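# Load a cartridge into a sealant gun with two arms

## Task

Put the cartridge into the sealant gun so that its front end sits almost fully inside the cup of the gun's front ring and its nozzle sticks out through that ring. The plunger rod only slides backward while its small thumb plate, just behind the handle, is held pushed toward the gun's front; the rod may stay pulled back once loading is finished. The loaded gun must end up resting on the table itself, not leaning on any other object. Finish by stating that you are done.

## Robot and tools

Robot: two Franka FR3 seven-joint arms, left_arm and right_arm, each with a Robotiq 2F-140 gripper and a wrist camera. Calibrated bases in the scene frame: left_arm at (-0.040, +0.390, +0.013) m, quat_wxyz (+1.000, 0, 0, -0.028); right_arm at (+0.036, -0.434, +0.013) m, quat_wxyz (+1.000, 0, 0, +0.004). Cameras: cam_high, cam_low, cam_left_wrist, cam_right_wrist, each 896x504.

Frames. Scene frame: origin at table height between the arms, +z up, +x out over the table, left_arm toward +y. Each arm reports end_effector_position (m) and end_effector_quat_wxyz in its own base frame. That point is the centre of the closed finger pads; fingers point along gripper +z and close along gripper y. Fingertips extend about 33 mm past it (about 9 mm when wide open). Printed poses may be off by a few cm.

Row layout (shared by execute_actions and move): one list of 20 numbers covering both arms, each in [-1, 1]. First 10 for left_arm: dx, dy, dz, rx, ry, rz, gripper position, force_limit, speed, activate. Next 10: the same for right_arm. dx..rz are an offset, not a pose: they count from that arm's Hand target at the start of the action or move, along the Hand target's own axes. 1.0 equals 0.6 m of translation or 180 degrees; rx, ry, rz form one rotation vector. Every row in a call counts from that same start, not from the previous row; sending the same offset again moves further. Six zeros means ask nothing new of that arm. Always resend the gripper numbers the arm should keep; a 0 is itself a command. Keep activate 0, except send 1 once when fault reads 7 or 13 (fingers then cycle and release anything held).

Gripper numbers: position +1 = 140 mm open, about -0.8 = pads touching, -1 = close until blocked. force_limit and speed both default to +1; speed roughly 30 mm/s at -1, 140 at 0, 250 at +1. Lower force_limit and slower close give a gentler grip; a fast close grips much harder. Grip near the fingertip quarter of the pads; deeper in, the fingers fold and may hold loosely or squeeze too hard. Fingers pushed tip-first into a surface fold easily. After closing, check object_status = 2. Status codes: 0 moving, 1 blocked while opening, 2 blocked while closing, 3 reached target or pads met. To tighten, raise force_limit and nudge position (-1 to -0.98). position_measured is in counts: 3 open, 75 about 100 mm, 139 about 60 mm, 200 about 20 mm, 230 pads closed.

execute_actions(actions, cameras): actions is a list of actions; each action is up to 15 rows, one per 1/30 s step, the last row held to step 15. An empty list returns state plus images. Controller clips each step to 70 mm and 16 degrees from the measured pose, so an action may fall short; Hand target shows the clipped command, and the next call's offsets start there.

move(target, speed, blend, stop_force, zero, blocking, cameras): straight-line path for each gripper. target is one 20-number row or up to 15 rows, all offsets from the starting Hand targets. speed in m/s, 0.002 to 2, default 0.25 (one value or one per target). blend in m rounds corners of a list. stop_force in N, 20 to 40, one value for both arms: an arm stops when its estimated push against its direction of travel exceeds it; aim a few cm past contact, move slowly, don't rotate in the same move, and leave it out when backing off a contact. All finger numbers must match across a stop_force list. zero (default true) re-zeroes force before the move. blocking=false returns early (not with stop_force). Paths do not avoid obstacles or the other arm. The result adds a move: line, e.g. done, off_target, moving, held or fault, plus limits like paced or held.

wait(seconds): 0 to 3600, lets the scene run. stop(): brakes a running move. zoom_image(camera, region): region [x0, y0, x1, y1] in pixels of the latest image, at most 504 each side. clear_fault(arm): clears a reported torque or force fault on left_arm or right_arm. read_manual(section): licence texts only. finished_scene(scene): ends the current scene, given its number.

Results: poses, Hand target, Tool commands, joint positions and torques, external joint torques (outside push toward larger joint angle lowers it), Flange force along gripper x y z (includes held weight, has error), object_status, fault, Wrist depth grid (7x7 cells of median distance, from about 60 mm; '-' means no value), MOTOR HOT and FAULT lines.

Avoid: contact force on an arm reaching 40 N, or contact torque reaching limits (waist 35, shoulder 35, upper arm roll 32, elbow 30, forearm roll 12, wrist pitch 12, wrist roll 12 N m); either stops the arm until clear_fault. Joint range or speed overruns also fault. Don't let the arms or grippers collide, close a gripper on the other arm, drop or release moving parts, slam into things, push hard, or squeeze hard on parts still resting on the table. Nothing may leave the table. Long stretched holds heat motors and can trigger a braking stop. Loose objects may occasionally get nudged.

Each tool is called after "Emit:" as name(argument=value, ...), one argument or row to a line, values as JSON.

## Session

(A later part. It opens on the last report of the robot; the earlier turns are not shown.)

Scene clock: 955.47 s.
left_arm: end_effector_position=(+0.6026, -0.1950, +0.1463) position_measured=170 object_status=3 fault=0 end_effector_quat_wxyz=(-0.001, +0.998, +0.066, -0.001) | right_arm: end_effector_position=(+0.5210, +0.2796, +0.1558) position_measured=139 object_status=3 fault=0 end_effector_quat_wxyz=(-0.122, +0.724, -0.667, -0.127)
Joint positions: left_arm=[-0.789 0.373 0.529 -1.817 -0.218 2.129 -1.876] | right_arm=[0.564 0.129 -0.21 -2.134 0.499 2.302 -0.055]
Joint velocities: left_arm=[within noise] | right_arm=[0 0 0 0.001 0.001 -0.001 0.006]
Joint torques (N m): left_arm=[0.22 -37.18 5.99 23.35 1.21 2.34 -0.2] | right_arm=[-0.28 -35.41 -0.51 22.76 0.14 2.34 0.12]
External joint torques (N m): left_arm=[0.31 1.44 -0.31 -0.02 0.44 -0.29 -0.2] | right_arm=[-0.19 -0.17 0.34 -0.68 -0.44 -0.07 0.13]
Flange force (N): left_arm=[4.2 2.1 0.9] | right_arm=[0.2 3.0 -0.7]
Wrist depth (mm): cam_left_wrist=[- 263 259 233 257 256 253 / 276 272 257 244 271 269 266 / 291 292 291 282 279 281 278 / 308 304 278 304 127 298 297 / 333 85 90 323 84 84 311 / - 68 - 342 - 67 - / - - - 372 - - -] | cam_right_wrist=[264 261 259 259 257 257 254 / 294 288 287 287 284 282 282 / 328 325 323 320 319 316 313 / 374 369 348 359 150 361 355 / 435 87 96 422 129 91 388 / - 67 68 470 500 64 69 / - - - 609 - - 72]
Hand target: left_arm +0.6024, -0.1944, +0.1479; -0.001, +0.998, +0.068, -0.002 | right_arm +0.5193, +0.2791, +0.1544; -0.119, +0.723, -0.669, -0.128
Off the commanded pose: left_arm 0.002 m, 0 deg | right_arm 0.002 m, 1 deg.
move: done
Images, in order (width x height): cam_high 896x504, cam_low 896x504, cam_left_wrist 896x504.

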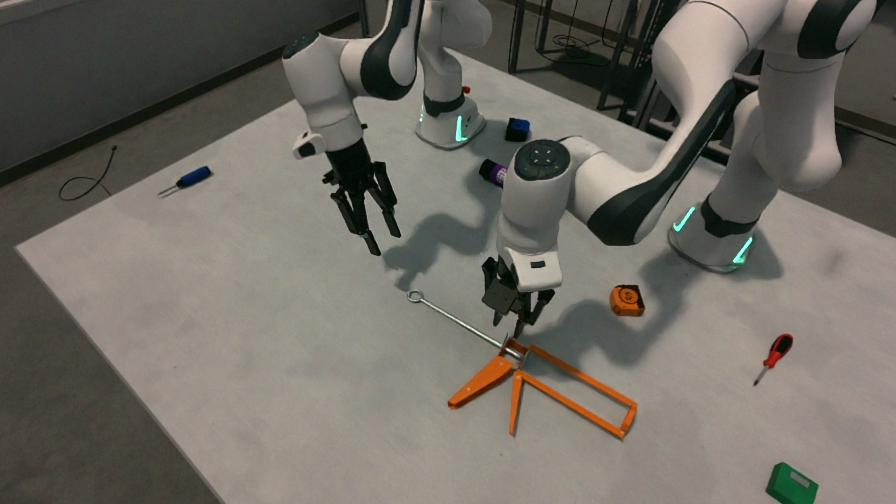

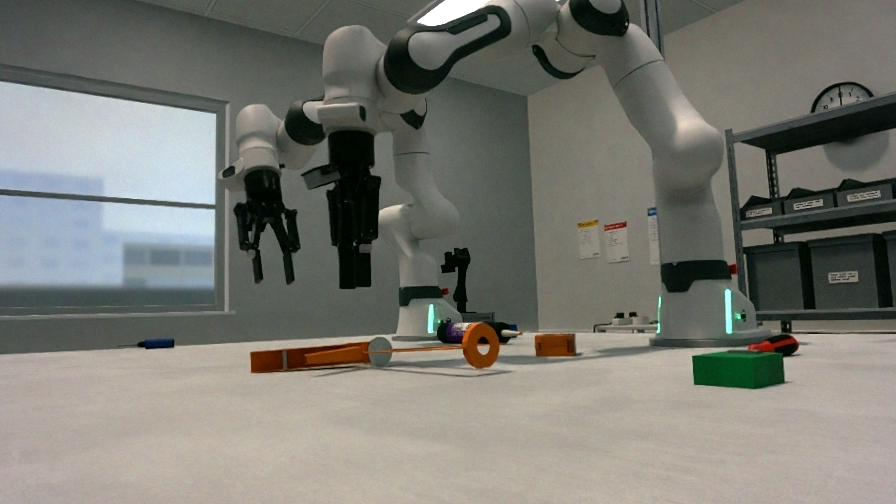

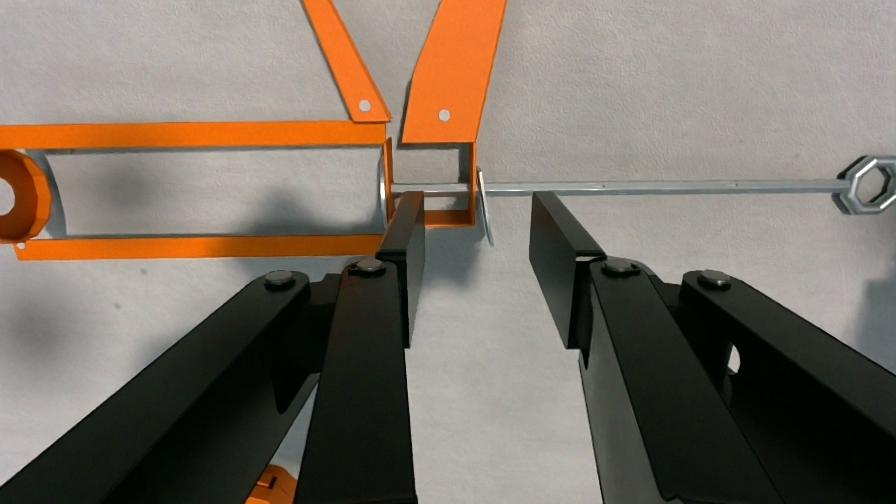

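Emit:
move(
  target=[-0.533,0.388,-0.237,0,0,0,1,-1,0,0, 0.3,0.063,-0.28,0,0,0,-0.0785,-1,-0.8,0],
  cameras=["cam_left_wrist","cam_low","cam_high"],
)

Scene clock: 988.73 s.
left_arm: end_effector_position=(+0.3165, -0.4710, +0.2914) position_measured=3 object_status=3 fault=0 end_effector_quat_wxyz=(+0.002, +0.998, +0.064, -0.002) | right_arm: end_effector_position=(+0.5001, +0.0503, +0.2508) position_measured=139 object_status=3 fault=0 end_effector_quat_wxyz=(-0.120, +0.720, -0.672, -0.128)
Joint positions: left_arm=[-1.283 0.019 0.31 -1.861 -0.012 1.88 -2.67] | right_arm=[0.363 -0.136 -0.437 -2.16 0.317 1.969 -0.272]
Joint velocities: left_arm=[0.001 0.001 -0.001 -0.001 0 0 -0.006] | right_arm=[within noise]
Joint torques (N m): left_arm=[0.84 -29.69 -0.52 25.01 1.48 2.27 -0.25] | right_arm=[-0.39 -25.21 2.28 24.22 0.66 2.1 -0.21]
External joint torques (N m): left_arm=[0.91 1.81 -0.65 0.13 0.59 -0.31 -0.25] | right_arm=[-0.39 0.1 0.63 -0.28 -0.42 -0.12 -0.2]
Flange force (N): left_arm=[2.5 5.4 -0.6] | right_arm=[0.0 1.3 0.1]
Wrist depth (mm): cam_left_wrist=[- 391 398 392 391 383 386 / 426 421 414 407 407 417 405 / 442 455 437 442 435 424 421 / 470 118 461 455 457 134 441 / - 115 484 429 477 475 100 / - 527 528 527 518 473 95 / - 567 557 556 544 495 -] | cam_right_wrist=[348 347 345 345 344 342 340 / 386 385 383 378 378 379 377 / 430 430 427 430 425 426 420 / 494 489 467 486 149 480 463 / 570 86 94 565 129 91 479 / - 67 68 673 666 64 69 / - - - 794 - - 72]
Hand target: left_arm +0.3178, -0.4690, +0.2903; -0.001, +0.998, +0.068, -0.002 | right_arm +0.4991, +0.0500, +0.2503; -0.119, +0.723, -0.669, -0.128
Off the commanded pose: left_arm 0.003 m, 1 deg | right_arm 0.001 m, 1 deg.
move: done
Images, in order (width x height): cam_high 896x504, cam_low 896x504, cam_left_wrist 896x504.

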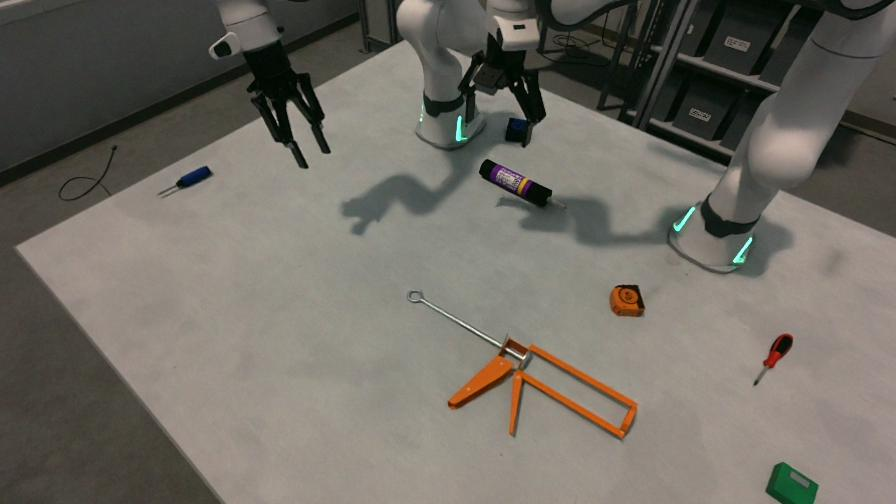

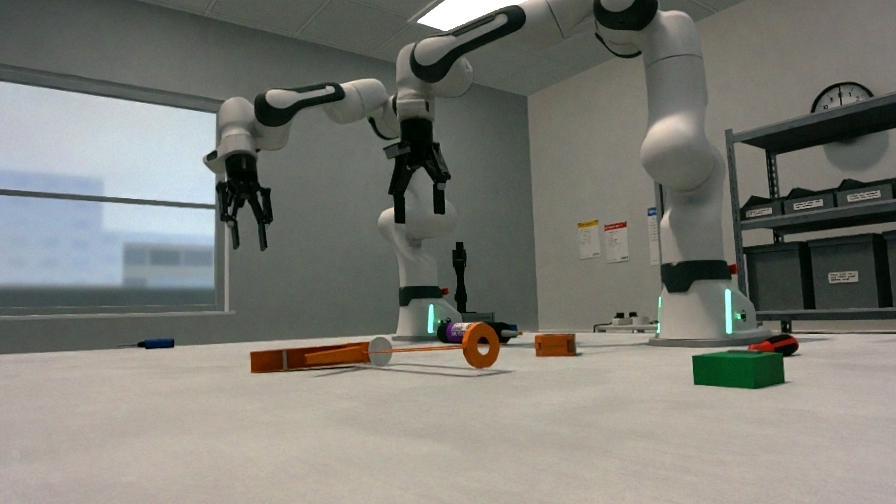

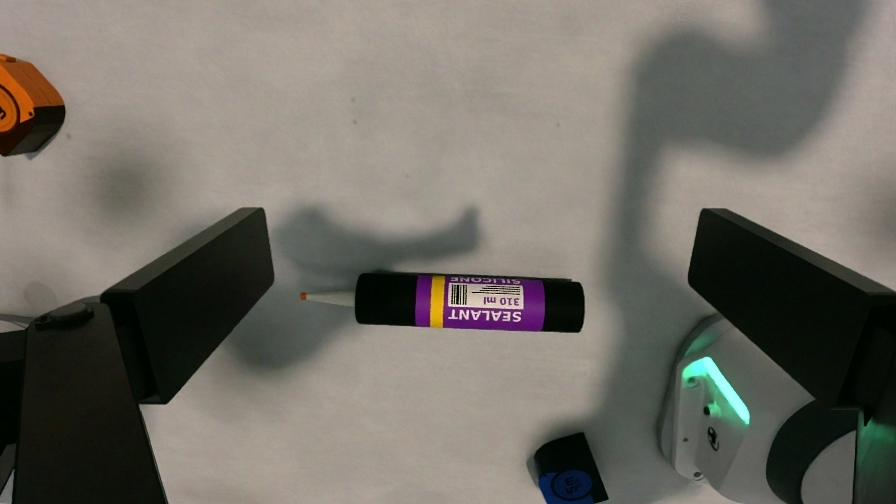

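Emit:
move(
  target=[-0.2563,0.0303,0.2333,0,0,0.512,-0.2,-1,0,0, 0,0,0,0,0,0,-0.0785,-1,-0.8,0],
  cameras=["cam_left_wrist","cam_high"],
)

Scene clock: 1023.70 s.
left_arm: end_effector_position=(+0.1675, -0.5071, +0.1520) position_measured=154 object_status=3 fault=0 end_effector_quat_wxyz=(-0.001, +0.743, -0.670, -0.002) | right_arm: end_effector_position=(+0.5001, +0.0503, +0.2508) position_measured=139 object_status=3 fault=0 end_effector_quat_wxyz=(-0.120, +0.720, -0.672, -0.128)
Joint positions: left_arm=[-1.414 0.042 0.163 -2.201 -0.009 2.238 -1.349] | right_arm=[0.363 -0.136 -0.437 -2.16 0.317 1.968 -0.273]
Joint velocities: left_arm=[0 0.001 0.001 0 0.001 0.001 0.005] | right_arm=[within noise]
Joint torques (N m): left_arm=[0.81 -30.21 -0.74 22.68 0.28 2.81 0.26] | right_arm=[-0.39 -25.17 2.29 24.21 0.67 2.1 -0.29]
External joint torques (N m): left_arm=[0.72 1.6 -1.07 -0.41 -0.39 0.18 0.26] | right_arm=[-0.24 0.26 0.79 -0.38 -0.41 -0.13 -0.28]
Flange force (N): left_arm=[3.2 -1.0 3.3] | right_arm=[0.0 1.0 0.5]
Wrist depth (mm): cam_left_wrist=[269 268 266 226 266 262 262 / 284 282 281 234 278 276 274 / 301 300 297 248 291 292 290 / 320 320 - 264 150 306 309 / 336 85 90 286 323 89 319 / - 68 - 358 - 67 - / - - - 383 - - -] | cam_right_wrist=[349 348 346 342 343 342 345 / 385 382 382 381 380 377 377 / 434 432 428 428 423 425 423 / 493 492 460 482 150 480 465 / 570 86 94 558 129 91 482 / - 67 65 649 666 64 69 / - - - 797 - - 72]
Hand target: left_arm +0.1675, -0.5077, +0.1507; +0.000, +0.741, -0.671, -0.002 | right_arm +0.4991, +0.0500, +0.2503; -0.119, +0.723, -0.669, -0.128
Off the commanded pose: left_arm 0.001 m, 0 deg | right_arm 0.001 m, 0 deg.
move: done
Images, in order (width x height): cam_high 896x504, cam_left_wrist 896x504.

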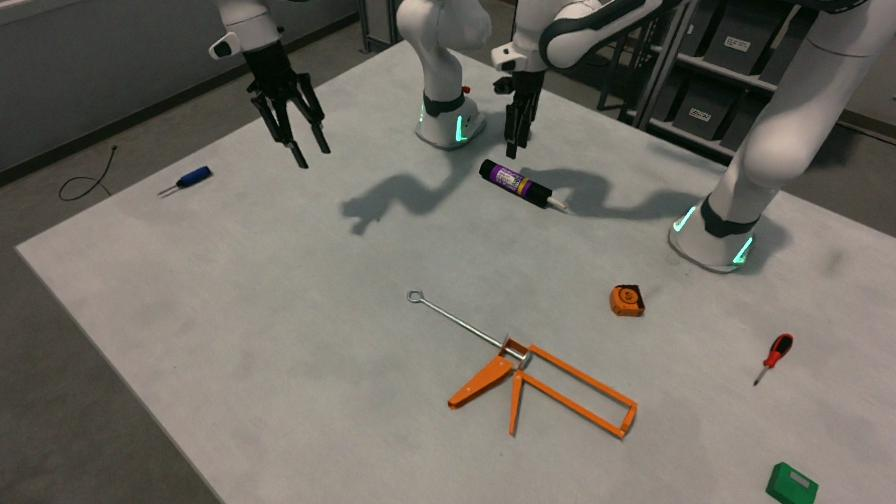

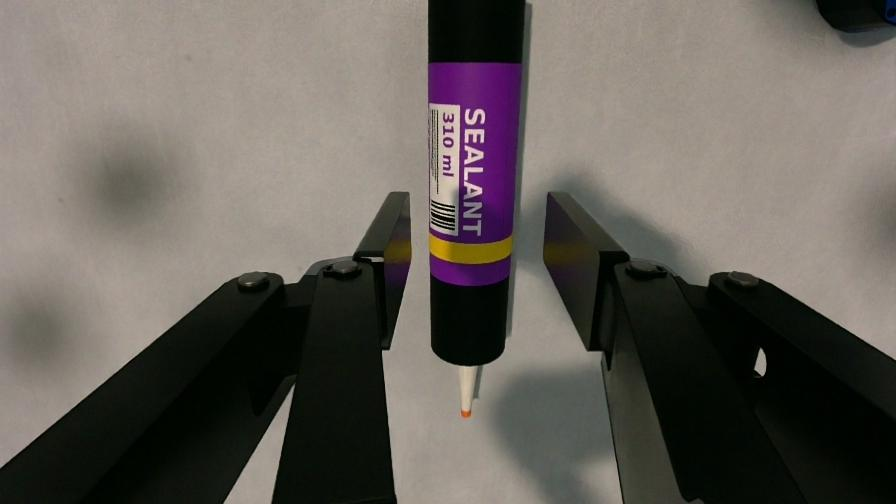

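Emit:
move(
  target=[
    [0,0,0.1917,0,0,0,-0.2,-0.1,-1,0, 0,0,0,0,0,0,-0.0785,-1,-0.8,0],
    [0,0,0.1917,0,0,0,-1,-0.1,-1,0, 0,0,0,0,0,0,-0.0785,-1,-0.8,0],
  ],
  speed=0.12,
  cameras=["cam_left_wrist","cam_low"],
)

Scene clock: 1064.90 s.
left_arm: end_effector_position=(+0.1672, -0.5057, +0.0362) position_measured=156 object_status=2 fault=0 end_effector_quat_wxyz=(-0.002, +0.742, -0.670, -0.004) | right_arm: end_effector_position=(+0.5001, +0.0503, +0.2508) position_measured=139 object_status=3 fault=0 end_effector_quat_wxyz=(-0.120, +0.720, -0.672, -0.128)
Joint positions: left_arm=[-1.402 0.247 0.149 -2.275 -0.063 2.511 -1.31] | right_arm=[0.363 -0.136 -0.437 -2.16 0.317 1.968 -0.273]
Joint torques (N m): left_arm=[1.2 -31.59 -0.02 19.22 0.11 3.1 0.26] | right_arm=[-0.37 -25.16 2.34 24.23 0.67 2.09 -0.31]
External joint torques (N m): left_arm=[1.18 3.94 -1.41 -0.69 -0.38 0.47 0.26] | right_arm=[-0.5 0.07 0.56 -0.23 -0.41 -0.11 -0.3]
Flange force (N): left_arm=[6.5 -2.8 10.4] | right_arm=[0.4 1.1 0.0]
Wrist depth (mm): cam_left_wrist=[161 161 160 117 156 158 158 / 170 170 169 123 132 167 166 / 181 180 179 132 173 177 176 / 192 191 188 138 138 185 186 / 205 85 90 147 150 85 196 / - 68 - 159 166 67 - / - - - 172 - - -] | cam_right_wrist=[349 348 346 342 343 341 341 / 384 387 383 382 380 378 377 / 434 429 430 427 426 425 420 / 494 488 464 485 149 479 467 / 552 87 94 562 129 91 468 / - 67 68 664 672 64 69 / - - - 808 - - 72]
Hand target: left_arm +0.1671, -0.5073, +0.0357; +0.000, +0.741, -0.671, -0.002 | right_arm +0.4991, +0.0500, +0.2503; -0.119, +0.723, -0.669, -0.128
Off the commanded pose: left_arm 0.002 m, 0 deg | right_arm 0.001 m, 0 deg.
move: done
Images, in order (width x height): cam_low 896x504, cam_left_wrist 896x504.

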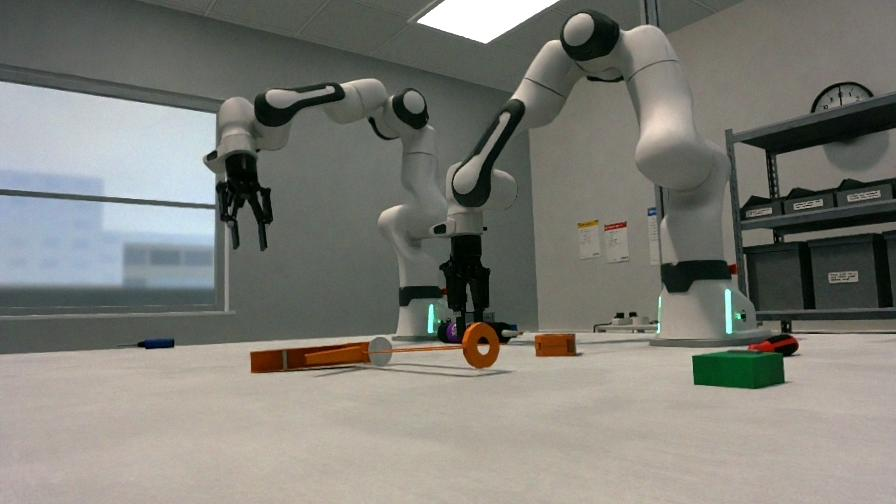

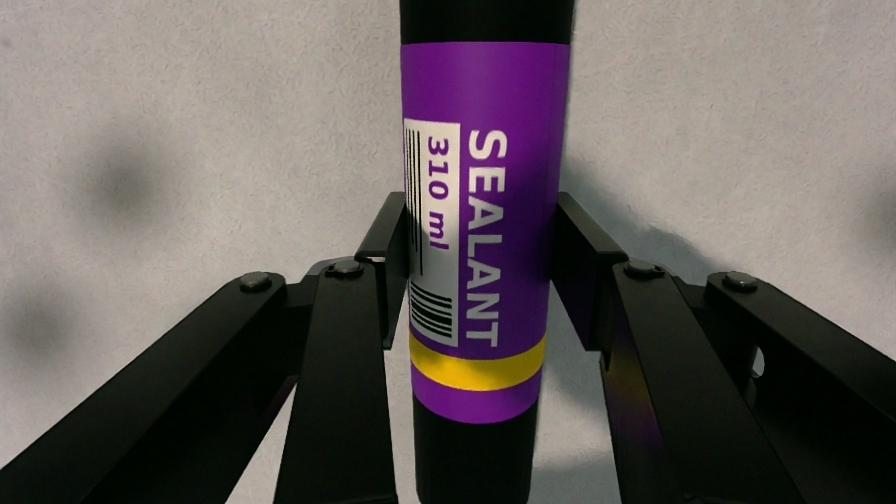

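Emit:
move(
  target=[0,0,-0.2,0,0,0,-1,-0.1,-1,0, -0.456,-0.0253,0.255,0,-0.0833,0,1,-1,0,0],
  speed=0.2,
  cameras=["all"],
)

Emit:
zoom_image(
  camera="cam_right_wrist",
  region=[350, 150, 600, 400],
)

Scene clock: 1138.17 s.
left_arm: end_effector_position=(+0.1663, -0.5061, +0.1516) position_measured=156 object_status=2 fault=0 end_effector_quat_wxyz=(-0.001, +0.740, -0.673, -0.005) | right_arm: end_effector_position=(+0.4884, +0.3603, +0.2010) position_measured=3 object_status=3 fault=0 end_effector_quat_wxyz=(-0.204, +0.702, -0.646, -0.222)
Joint positions: left_arm=[-1.405 0.043 0.155 -2.2 -0.014 2.232 -1.337] | right_arm=[0.611 0.065 -0.198 -2.17 0.812 2.273 -0.198]
Joint velocities: left_arm=[0.001 0 -0.003 0 0 -0.004 -0.002] | right_arm=[0.001 0.001 -0.001 0 0.001 0.004 0]
Joint torques (N m): left_arm=[0.63 -32.47 -0.75 24.45 1.22 2.57 -0.21] | right_arm=[-0.39 -33.06 -0.04 23.6 0.74 2.09 -0.04]
External joint torques (N m): left_arm=[0.66 -0.69 -0.97 1.41 0.55 -0.04 -0.21] | right_arm=[-0.42 0.41 0.3 -0.26 0.19 0.24 -0.03]
Flange force (N): left_arm=[2.8 0.0 -2.8] | right_arm=[0.7 0.0 1.4]
Wrist depth (mm): cam_left_wrist=[268 267 265 117 257 261 259 / 283 279 285 123 271 276 274 / 299 308 296 131 146 288 291 / 318 319 307 138 134 308 308 / 335 - 90 147 148 85 324 / - 68 - 157 - 67 - / - - - 172 - - -] | cam_right_wrist=[304 304 303 301 301 299 301 / 351 351 347 349 348 348 347 / 420 415 415 415 412 414 412 / 512 131 457 488 514 142 508 / 600 103 668 672 666 124 93 / - 813 963 884 959 1045 91 / - 1927 2099 2117 2044 2217 69]
Hand target: left_arm +0.1675, -0.5077, +0.1557; +0.000, +0.741, -0.671, -0.002 | right_arm +0.4903, +0.3598, +0.2007; -0.205, +0.700, -0.648, -0.221
Off the commanded pose: left_arm 0.005 m, 0 deg | right_arm 0.002 m, 0 deg.
move: off_target (left_arm)

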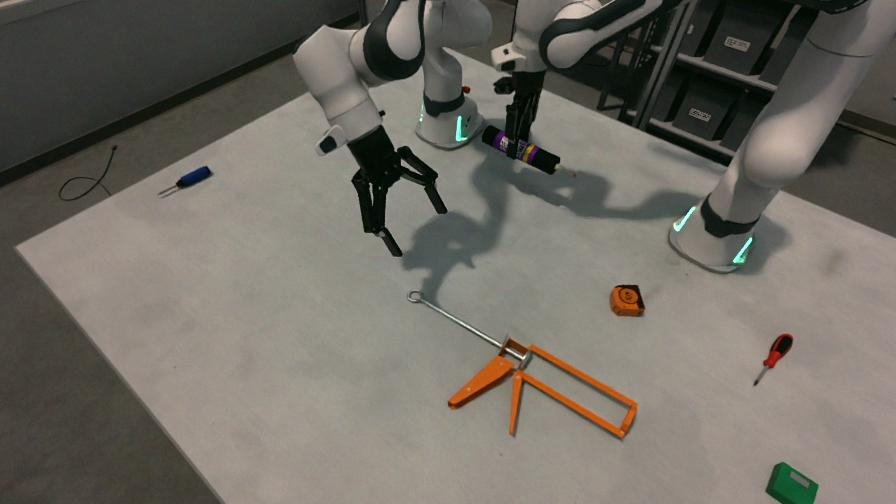

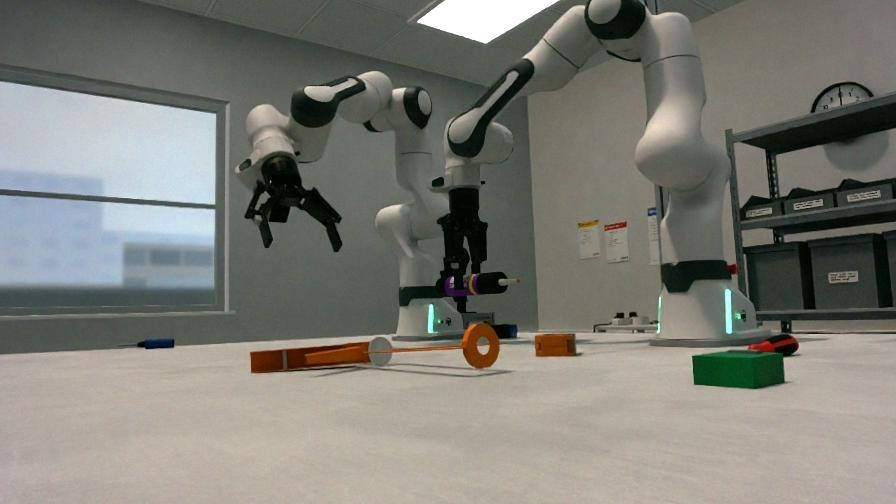

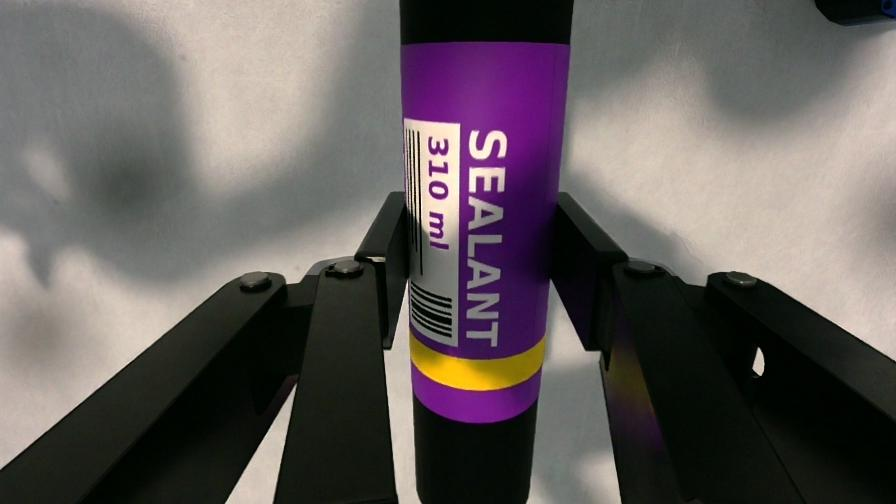

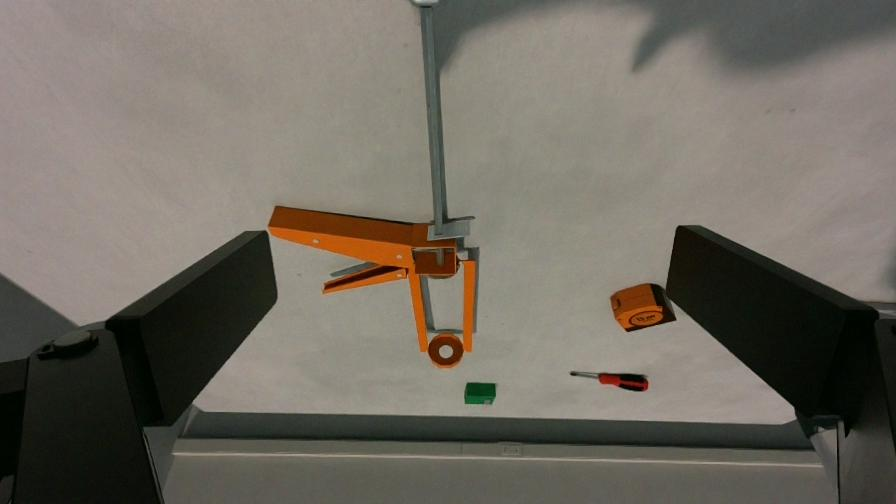

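Scaled by 2.016 from the camera's image (finer frame: 1280x720).

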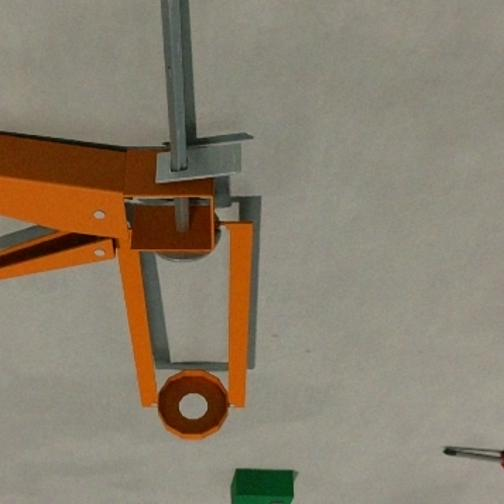

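Emit:
move(
  target=[0,0,0,0,0,0,-1,-0.1,-1,0, -0.273,0,0.191,0,0,0,1,-1,0,0],
  speed=0.2,
  cameras=["cam_right_wrist"],
)

Emit:
zoom_image(
  camera="cam_right_wrist",
  region=[350, 100, 600, 350],
)

Scene clock: 1155.53 s.
left_arm: end_effector_position=(+0.1662, -0.5059, +0.1515) position_measured=156 object_status=2 fault=0 end_effector_quat_wxyz=(-0.001, +0.740, -0.673, -0.006) | right_arm: end_effector_position=(+0.4743, +0.5593, +0.2021) position_measured=3 object_status=3 fault=0 end_effector_quat_wxyz=(-0.206, +0.702, -0.645, -0.222)
Joint positions: left_arm=[-1.405 0.043 0.155 -2.2 -0.014 2.232 -1.337] | right_arm=[0.822 0.322 -0.101 -1.852 0.81 2.405 0.094]
Joint velocities: left_arm=[within noise] | right_arm=[0.001 0 0.001 -0.001 0 -0.001 0.007]
Joint torques (N m): left_arm=[0.62 -32.49 -0.71 24.41 1.23 2.61 -0.22] | right_arm=[0.07 -42.74 -1.1 24.25 -0.14 2.34 0.18]
External joint torques (N m): left_arm=[0.72 -0.68 -0.86 1.36 0.56 0 -0.22] | right_arm=[0.01 0.29 -0.21 -0.32 -0.44 0.09 0.2]
Flange force (N): left_arm=[2.6 -0.1 -2.7] | right_arm=[-0.5 0.3 -0.2]
Wrist depth (mm): cam_left_wrist=[267 266 266 117 257 261 261 / 283 279 279 123 271 277 275 / 295 298 297 131 286 292 291 / 324 312 308 138 139 306 307 / 334 - 90 147 148 85 325 / - 68 - 157 - 67 - / - - - 172 - - -] | cam_right_wrist=[308 286 288 296 304 302 303 / 356 356 342 336 352 349 350 / 427 420 420 415 418 402 417 / 527 481 518 507 515 142 489 / - 103 683 685 677 124 93 / - 103 2350 2044 904 - 91 / - 2009 1836 1975 1927 1808 69]
Hand target: left_arm +0.1675, -0.5077, +0.1557; +0.000, +0.741, -0.671, -0.002 | right_arm +0.4749, +0.5591, +0.2011; -0.205, +0.700, -0.648, -0.221
Off the commanded pose: left_arm 0.005 m, 0 deg | right_arm 0.001 m, 0 deg.
move: done

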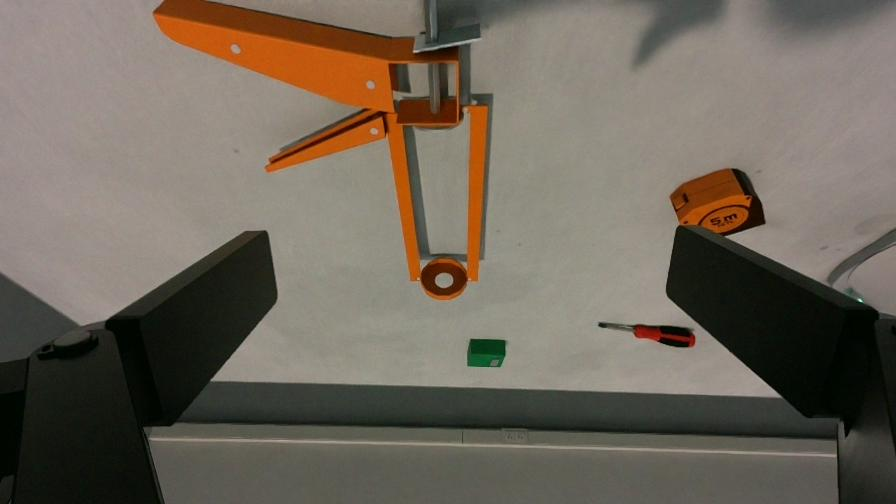

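Scaled by 2.016 from the camera's image (finer frame: 1280x720).

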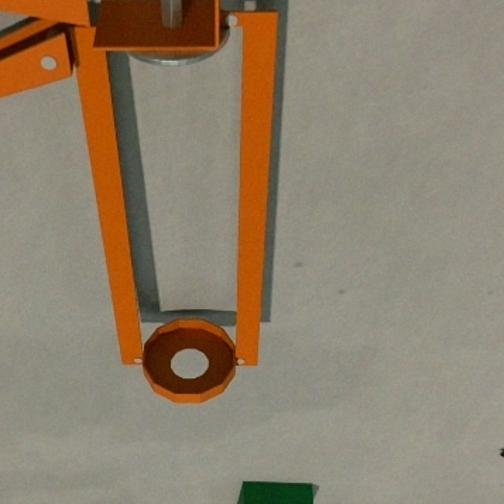

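Emit:
move(
  target=[
    [-0.15,-0.107,-0.02,0,0,0,-1,-0.1,-1,0, 0.36,0.022,-0.355,0,0,0,1,-1,0,0],
    [-0.8237,-0.5907,-0.0067,0,0,-0.011,-1,-0.1,-1,0, 0.36,0.022,-0.355,0,0,0,1,-1,0,0],
  ],
  speed=0.2,
  blend=0.03,
  cameras=["cam_left_wrist","cam_high","cam_low"],
)

Scene clock: 1282.80 s.
left_arm: end_effector_position=(+0.4693, +0.0187, +0.1579) position_measured=156 object_status=2 fault=0 end_effector_quat_wxyz=(+0.001, +0.756, -0.655, -0.004) | right_arm: end_effector_position=(+0.4864, +0.2601, +0.2518) position_measured=3 object_status=3 fault=0 end_effector_quat_wxyz=(-0.206, +0.697, -0.650, -0.221)
Joint positions: left_arm=[-1.146 -0.363 1.151 -2.391 0.412 2.187 -0.414] | right_arm=[0.558 -0.103 -0.338 -2.223 0.683 2.112 -0.215]
Joint velocities: left_arm=[0.001 -0.002 0.001 0 0 0.001 0.007] | right_arm=[within noise]
Joint torques (N m): left_arm=[0.22 -4.28 -10.65 23.81 1.22 2.61 0.33] | right_arm=[-0.36 -27.54 1.59 23.6 0.51 1.67 -0.31]
External joint torques (N m): left_arm=[0.31 -1.26 -1.02 1.84 0.59 0.01 0.33] | right_arm=[-0.37 -0.26 0.63 -0.73 -0.42 -0.14 -0.29]
Flange force (N): left_arm=[-2.2 5.5 -8.1] | right_arm=[0.7 3.6 -0.3]
Wrist depth (mm): cam_left_wrist=[279 277 275 117 117 271 - / 294 291 289 123 282 288 280 / 311 310 305 131 299 - 302 / 331 331 283 138 139 318 321 / - - 90 147 148 85 337 / - 68 - 157 - 67 - / - - - 172 - - -] | cam_right_wrist=[357 353 350 352 354 351 350 / 409 408 408 408 407 406 407 / 489 489 486 486 482 482 482 / 579 136 564 570 603 142 600 / - 103 791 771 828 124 93 / - 111 1054 975 1040 1119 91 / - 2026 2350 2117 2217 2282 69]
Hand target: left_arm +0.4713, +0.0192, +0.1601; +0.000, +0.753, -0.658, -0.002 | right_arm +0.4848, +0.2598, +0.2512; -0.205, +0.700, -0.648, -0.221
Off the commanded pose: left_arm 0.003 m, 1 deg | right_arm 0.002 m, 0 deg.
move: done
Images, in order (width x height): cam_high 896x504, cam_low 896x504, cam_left_wrist 896x504.

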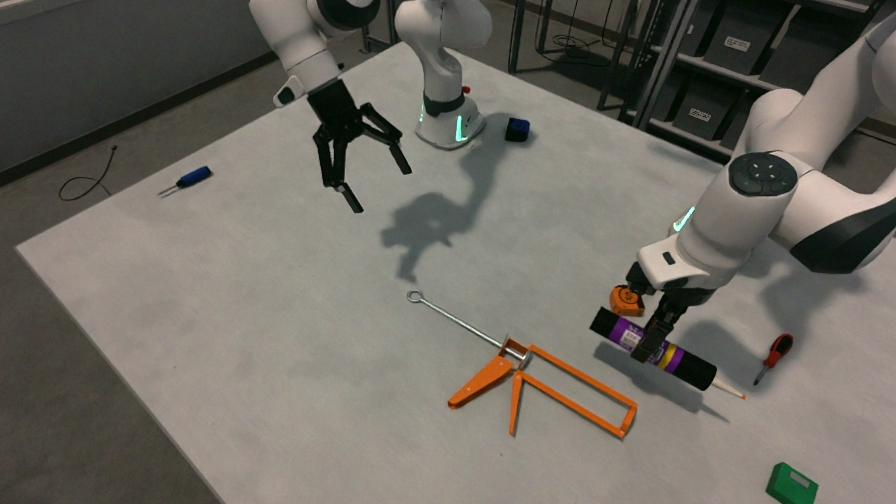

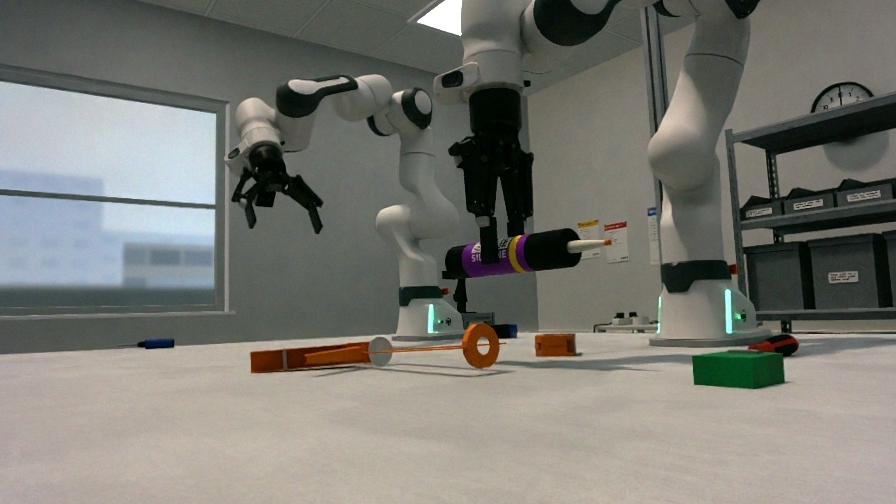

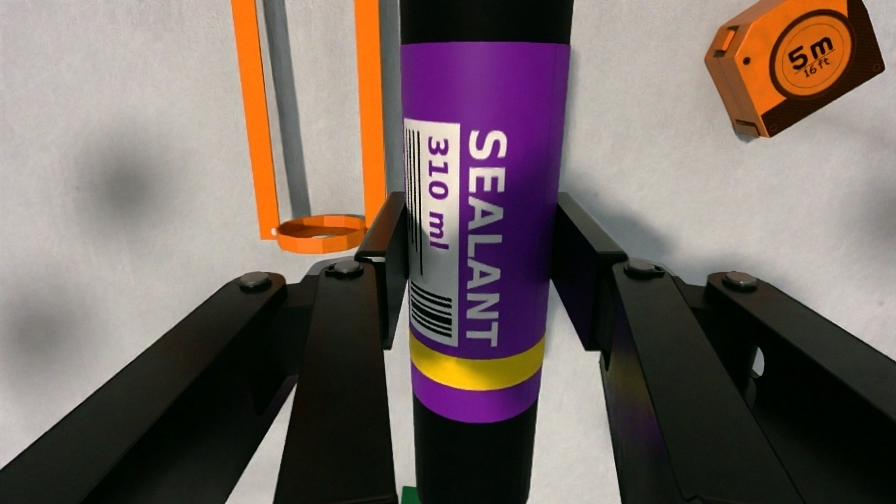

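Emit:
zoom_image(
  camera="cam_left_wrist",
  region=[220, 130, 420, 270],
)

Emit:
zoom_image(
  camera="cam_high",
  region=[380, 270, 760, 450],
)

Scaled by 2.520 from the camera's image (finer frame: 1280x720).

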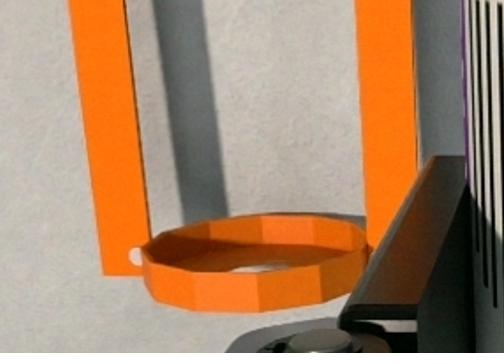

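Scaled by 1.326 from the camera's image (finer frame: 1280x720).

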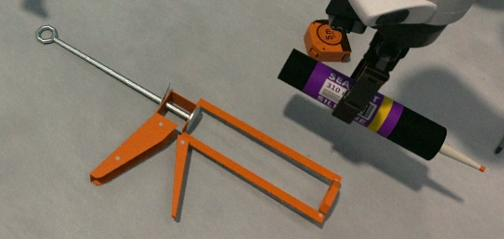

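Emit:
move(
  target=[
    [0.2462,0,0,0,0,0,-1,-0.1,-1,0, 0,0,0,0,0,0,1,-1,0,0],
    [0.2462,-0.1493,0.0483,0,0.0667,0,-1,-0.1,-1,0, 0,0,0,0,0,0,1,-1,0,0],
  ],
  speed=0.15,
  blend=0.03,
  cameras=["all"],
)

Emit:
zoom_image(
  camera="cam_high",
  region=[380, 220, 760, 450],
)

Emit:
zoom_image(
  camera="cam_low",
  region=[240, 220, 600, 400],
)

Scene clock: 1405.73 s.
left_arm: end_effector_position=(+0.5781, -0.1145, +0.1278) position_measured=156 object_status=2 fault=0 end_effector_quat_wxyz=(+0.069, +0.752, -0.651, +0.075) | right_arm: end_effector_position=(+0.4864, +0.2601, +0.2518) position_measured=3 object_status=3 fault=0 end_effector_quat_wxyz=(-0.206, +0.697, -0.650, -0.221)
Joint positions: left_arm=[-0.979 0.312 0.91 -2.066 -0.571 2.222 0.119] | right_arm=[0.558 -0.103 -0.338 -2.223 0.683 2.112 -0.215]
Joint velocities: left_arm=[0 0.001 0 0.002 0.001 0 0.005] | right_arm=[within noise]
Joint torques (N m): left_arm=[0.99 -27.44 7.37 23.48 0.75 2.45 0.39] | right_arm=[-0.35 -27.56 1.55 23.54 0.51 1.67 -0.31]
External joint torques (N m): left_arm=[0.87 -0.5 -0.64 1.58 0.28 0.01 0.38] | right_arm=[-0.41 -0.18 0.54 -0.87 -0.43 -0.15 -0.29]
Flange force (N): left_arm=[0.2 -7.5 -0.1] | right_arm=[1.0 3.7 -0.1]
Wrist depth (mm): cam_left_wrist=[259 228 229 117 254 257 257 / 266 263 258 123 261 264 264 / 274 269 257 131 268 272 270 / 281 278 277 138 138 277 280 / 286 - 90 147 148 85 282 / - 68 - 158 165 67 - / - - - 172 - - -] | cam_right_wrist=[356 355 354 349 351 352 353 / 410 411 405 407 409 405 406 / 488 489 488 486 481 481 486 / 607 136 557 572 595 142 594 / - 103 786 708 831 124 93 / - 102 1152 967 1119 1119 91 / - 1767 2238 512 2350 2176 69]
Hand target: left_arm +0.5797, -0.1152, +0.1304; +0.069, +0.749, -0.655, +0.077 | right_arm +0.4848, +0.2598, +0.2512; -0.205, +0.700, -0.648, -0.221
Off the commanded pose: left_arm 0.003 m, 1 deg | right_arm 0.002 m, 0 deg.
move: done

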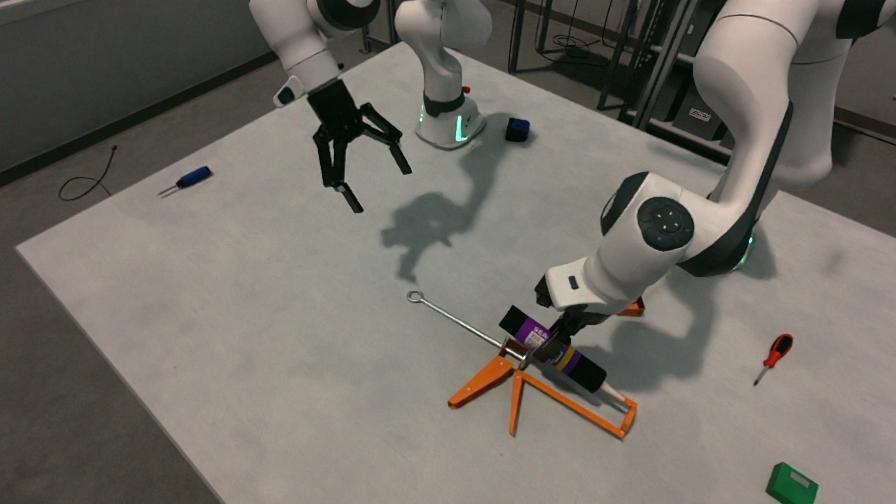

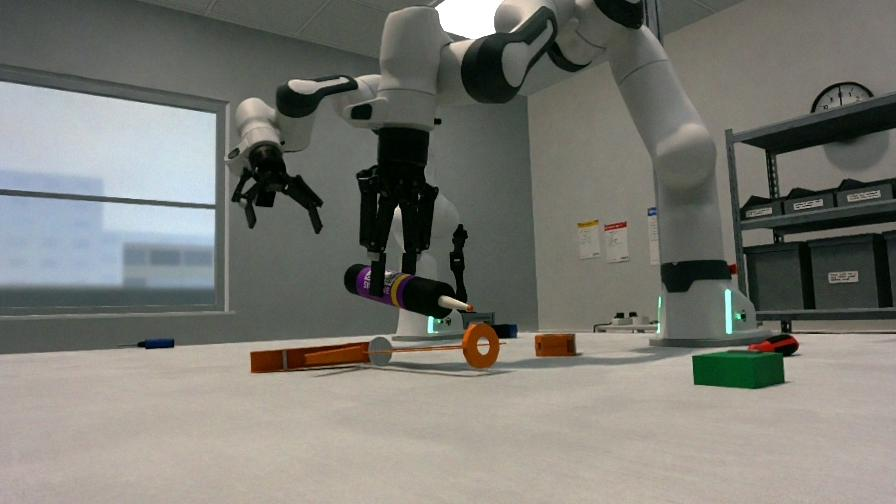

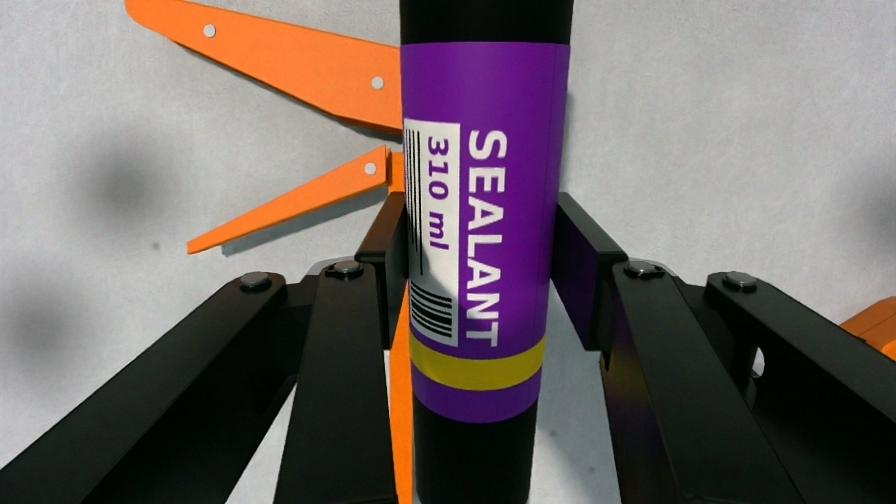

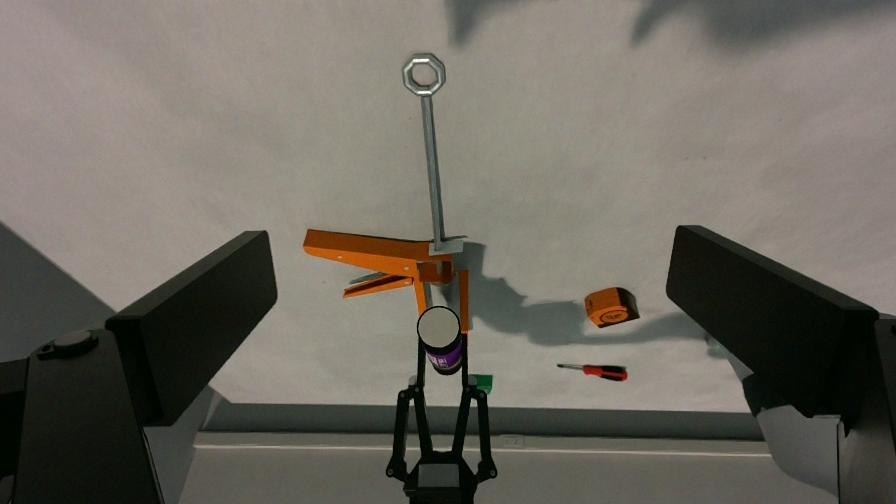

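Scaled by 1.326 from the camera's image (finer frame: 1280x720).

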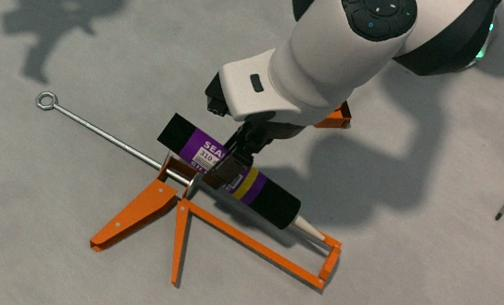

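Scaled by 1.400 from the camera's image (finer frame: 1280x720).

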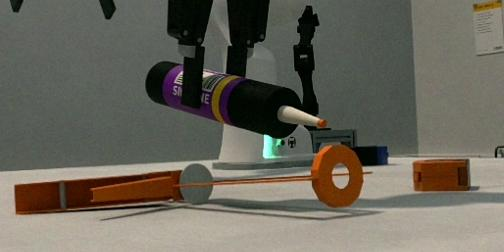

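Emit:
execute_actions(
  actions=[],
)

Scene clock: 1456.67 s.
left_arm: end_effector_position=(+0.5781, -0.1145, +0.1278) position_measured=156 object_status=2 fault=0 end_effector_quat_wxyz=(+0.069, +0.752, -0.652, +0.075) | right_arm: end_effector_position=(+0.4864, +0.2601, +0.2518) position_measured=3 object_status=3 fault=0 end_effector_quat_wxyz=(-0.206, +0.697, -0.650, -0.221)
Joint positions: left_arm=[-0.979 0.312 0.91 -2.066 -0.571 2.222 0.121] | right_arm=[0.558 -0.103 -0.338 -2.223 0.683 2.112 -0.215]
Joint velocities: within noise
Joint torques (N m): left_arm=[0.91 -27.46 7.39 23.53 0.75 2.43 0.25] | right_arm=[-0.33 -27.53 1.53 23.6 0.51 1.68 -0.32]
External joint torques (N m): left_arm=[0.88 -0.6 -0.52 1.71 0.27 0.01 0.24] | right_arm=[-0.41 -0.2 0.5 -0.79 -0.42 -0.13 -0.3]
Flange force (N): left_arm=[0.4 -7.4 -0.7] | right_arm=[1.0 3.5 -0.2]
Wrist depth (mm): cam_left_wrist=[259 229 229 117 255 257 260 / 260 265 259 123 262 264 262 / 274 272 255 131 268 268 270 / 280 279 274 138 138 276 281 / 287 - 90 147 148 85 281 / - 68 - 158 165 67 - / - - - 172 - - -] | cam_right_wrist=[357 355 355 352 352 350 353 / 411 410 408 410 409 407 407 / 491 489 482 485 482 485 486 / 580 136 566 575 598 142 565 / 1218 103 791 706 825 124 94 / - 111 1013 588 1119 1109 91 / - 1741 2304 507 2238 2260 69]
Hand target: left_arm +0.5797, -0.1152, +0.1304; +0.069, +0.749, -0.655, +0.077 | right_arm +0.4848, +0.2598, +0.2512; -0.205, +0.700, -0.648, -0.221
Tool commands: left_gripper/position=-1.0 left_gripper/force_limit=-0.1 left_gripper/speed=-1.0 left_gripper/activate=+0.0 right_gripper/position=+1.0 right_gripper/force_limit=-1.0 right_gripper/speed=+0.0 right_gripper/activate=+0.0
Off the commanded pose: left_arm 0.003 m, 1 deg | right_arm 0.002 m, 0 deg.

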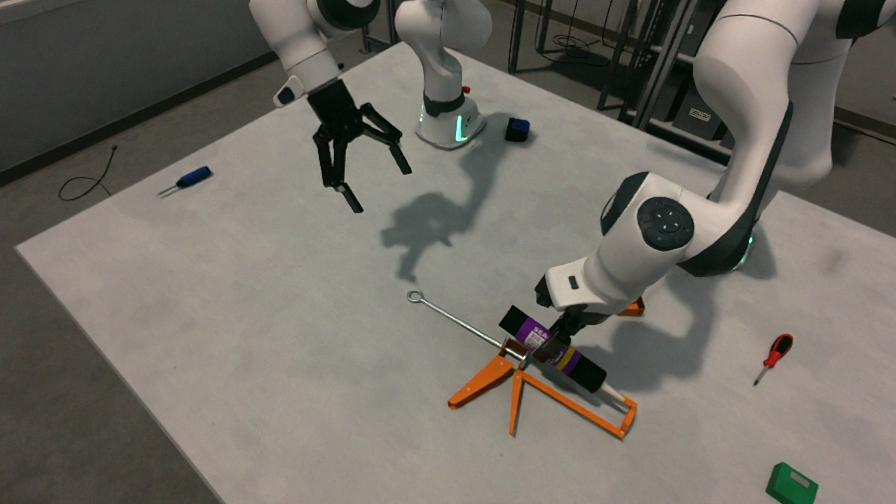

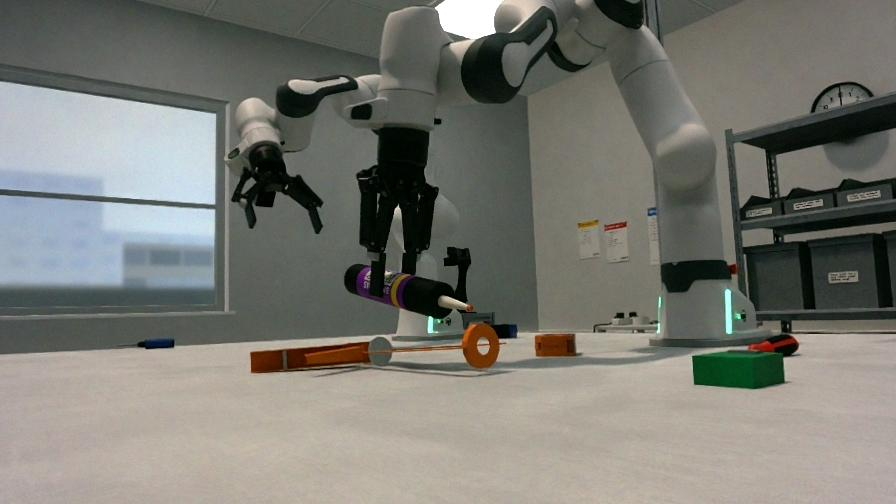

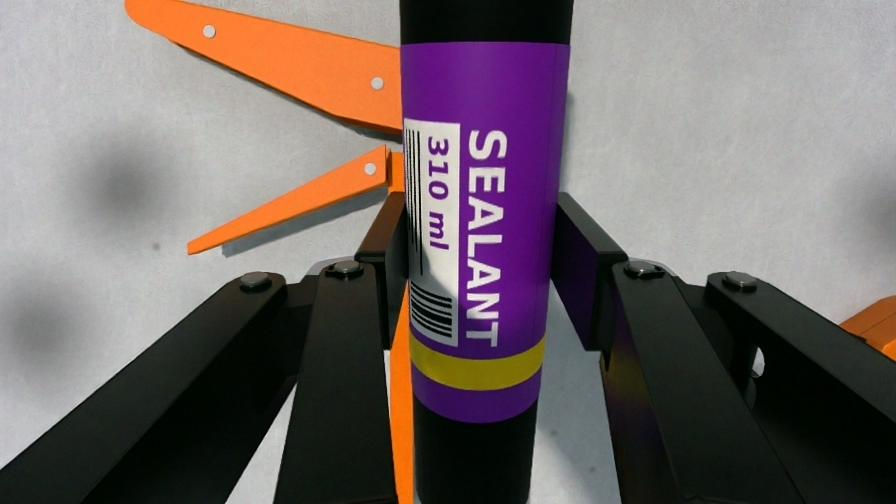

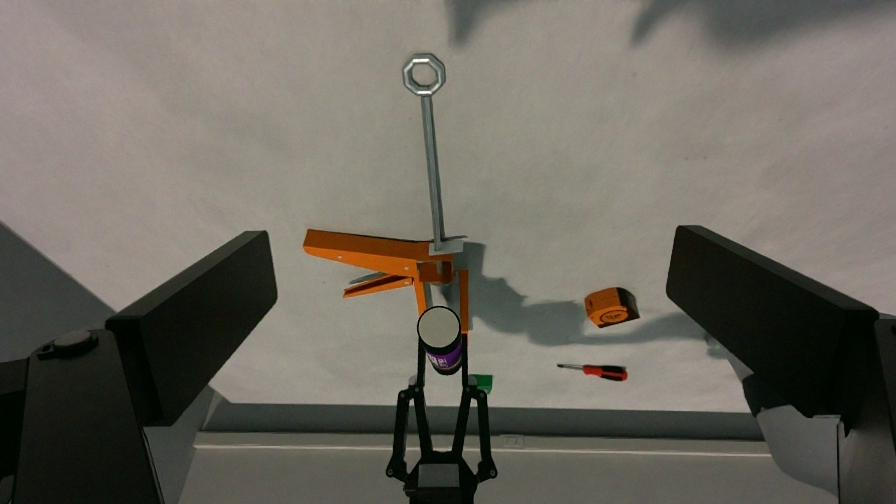

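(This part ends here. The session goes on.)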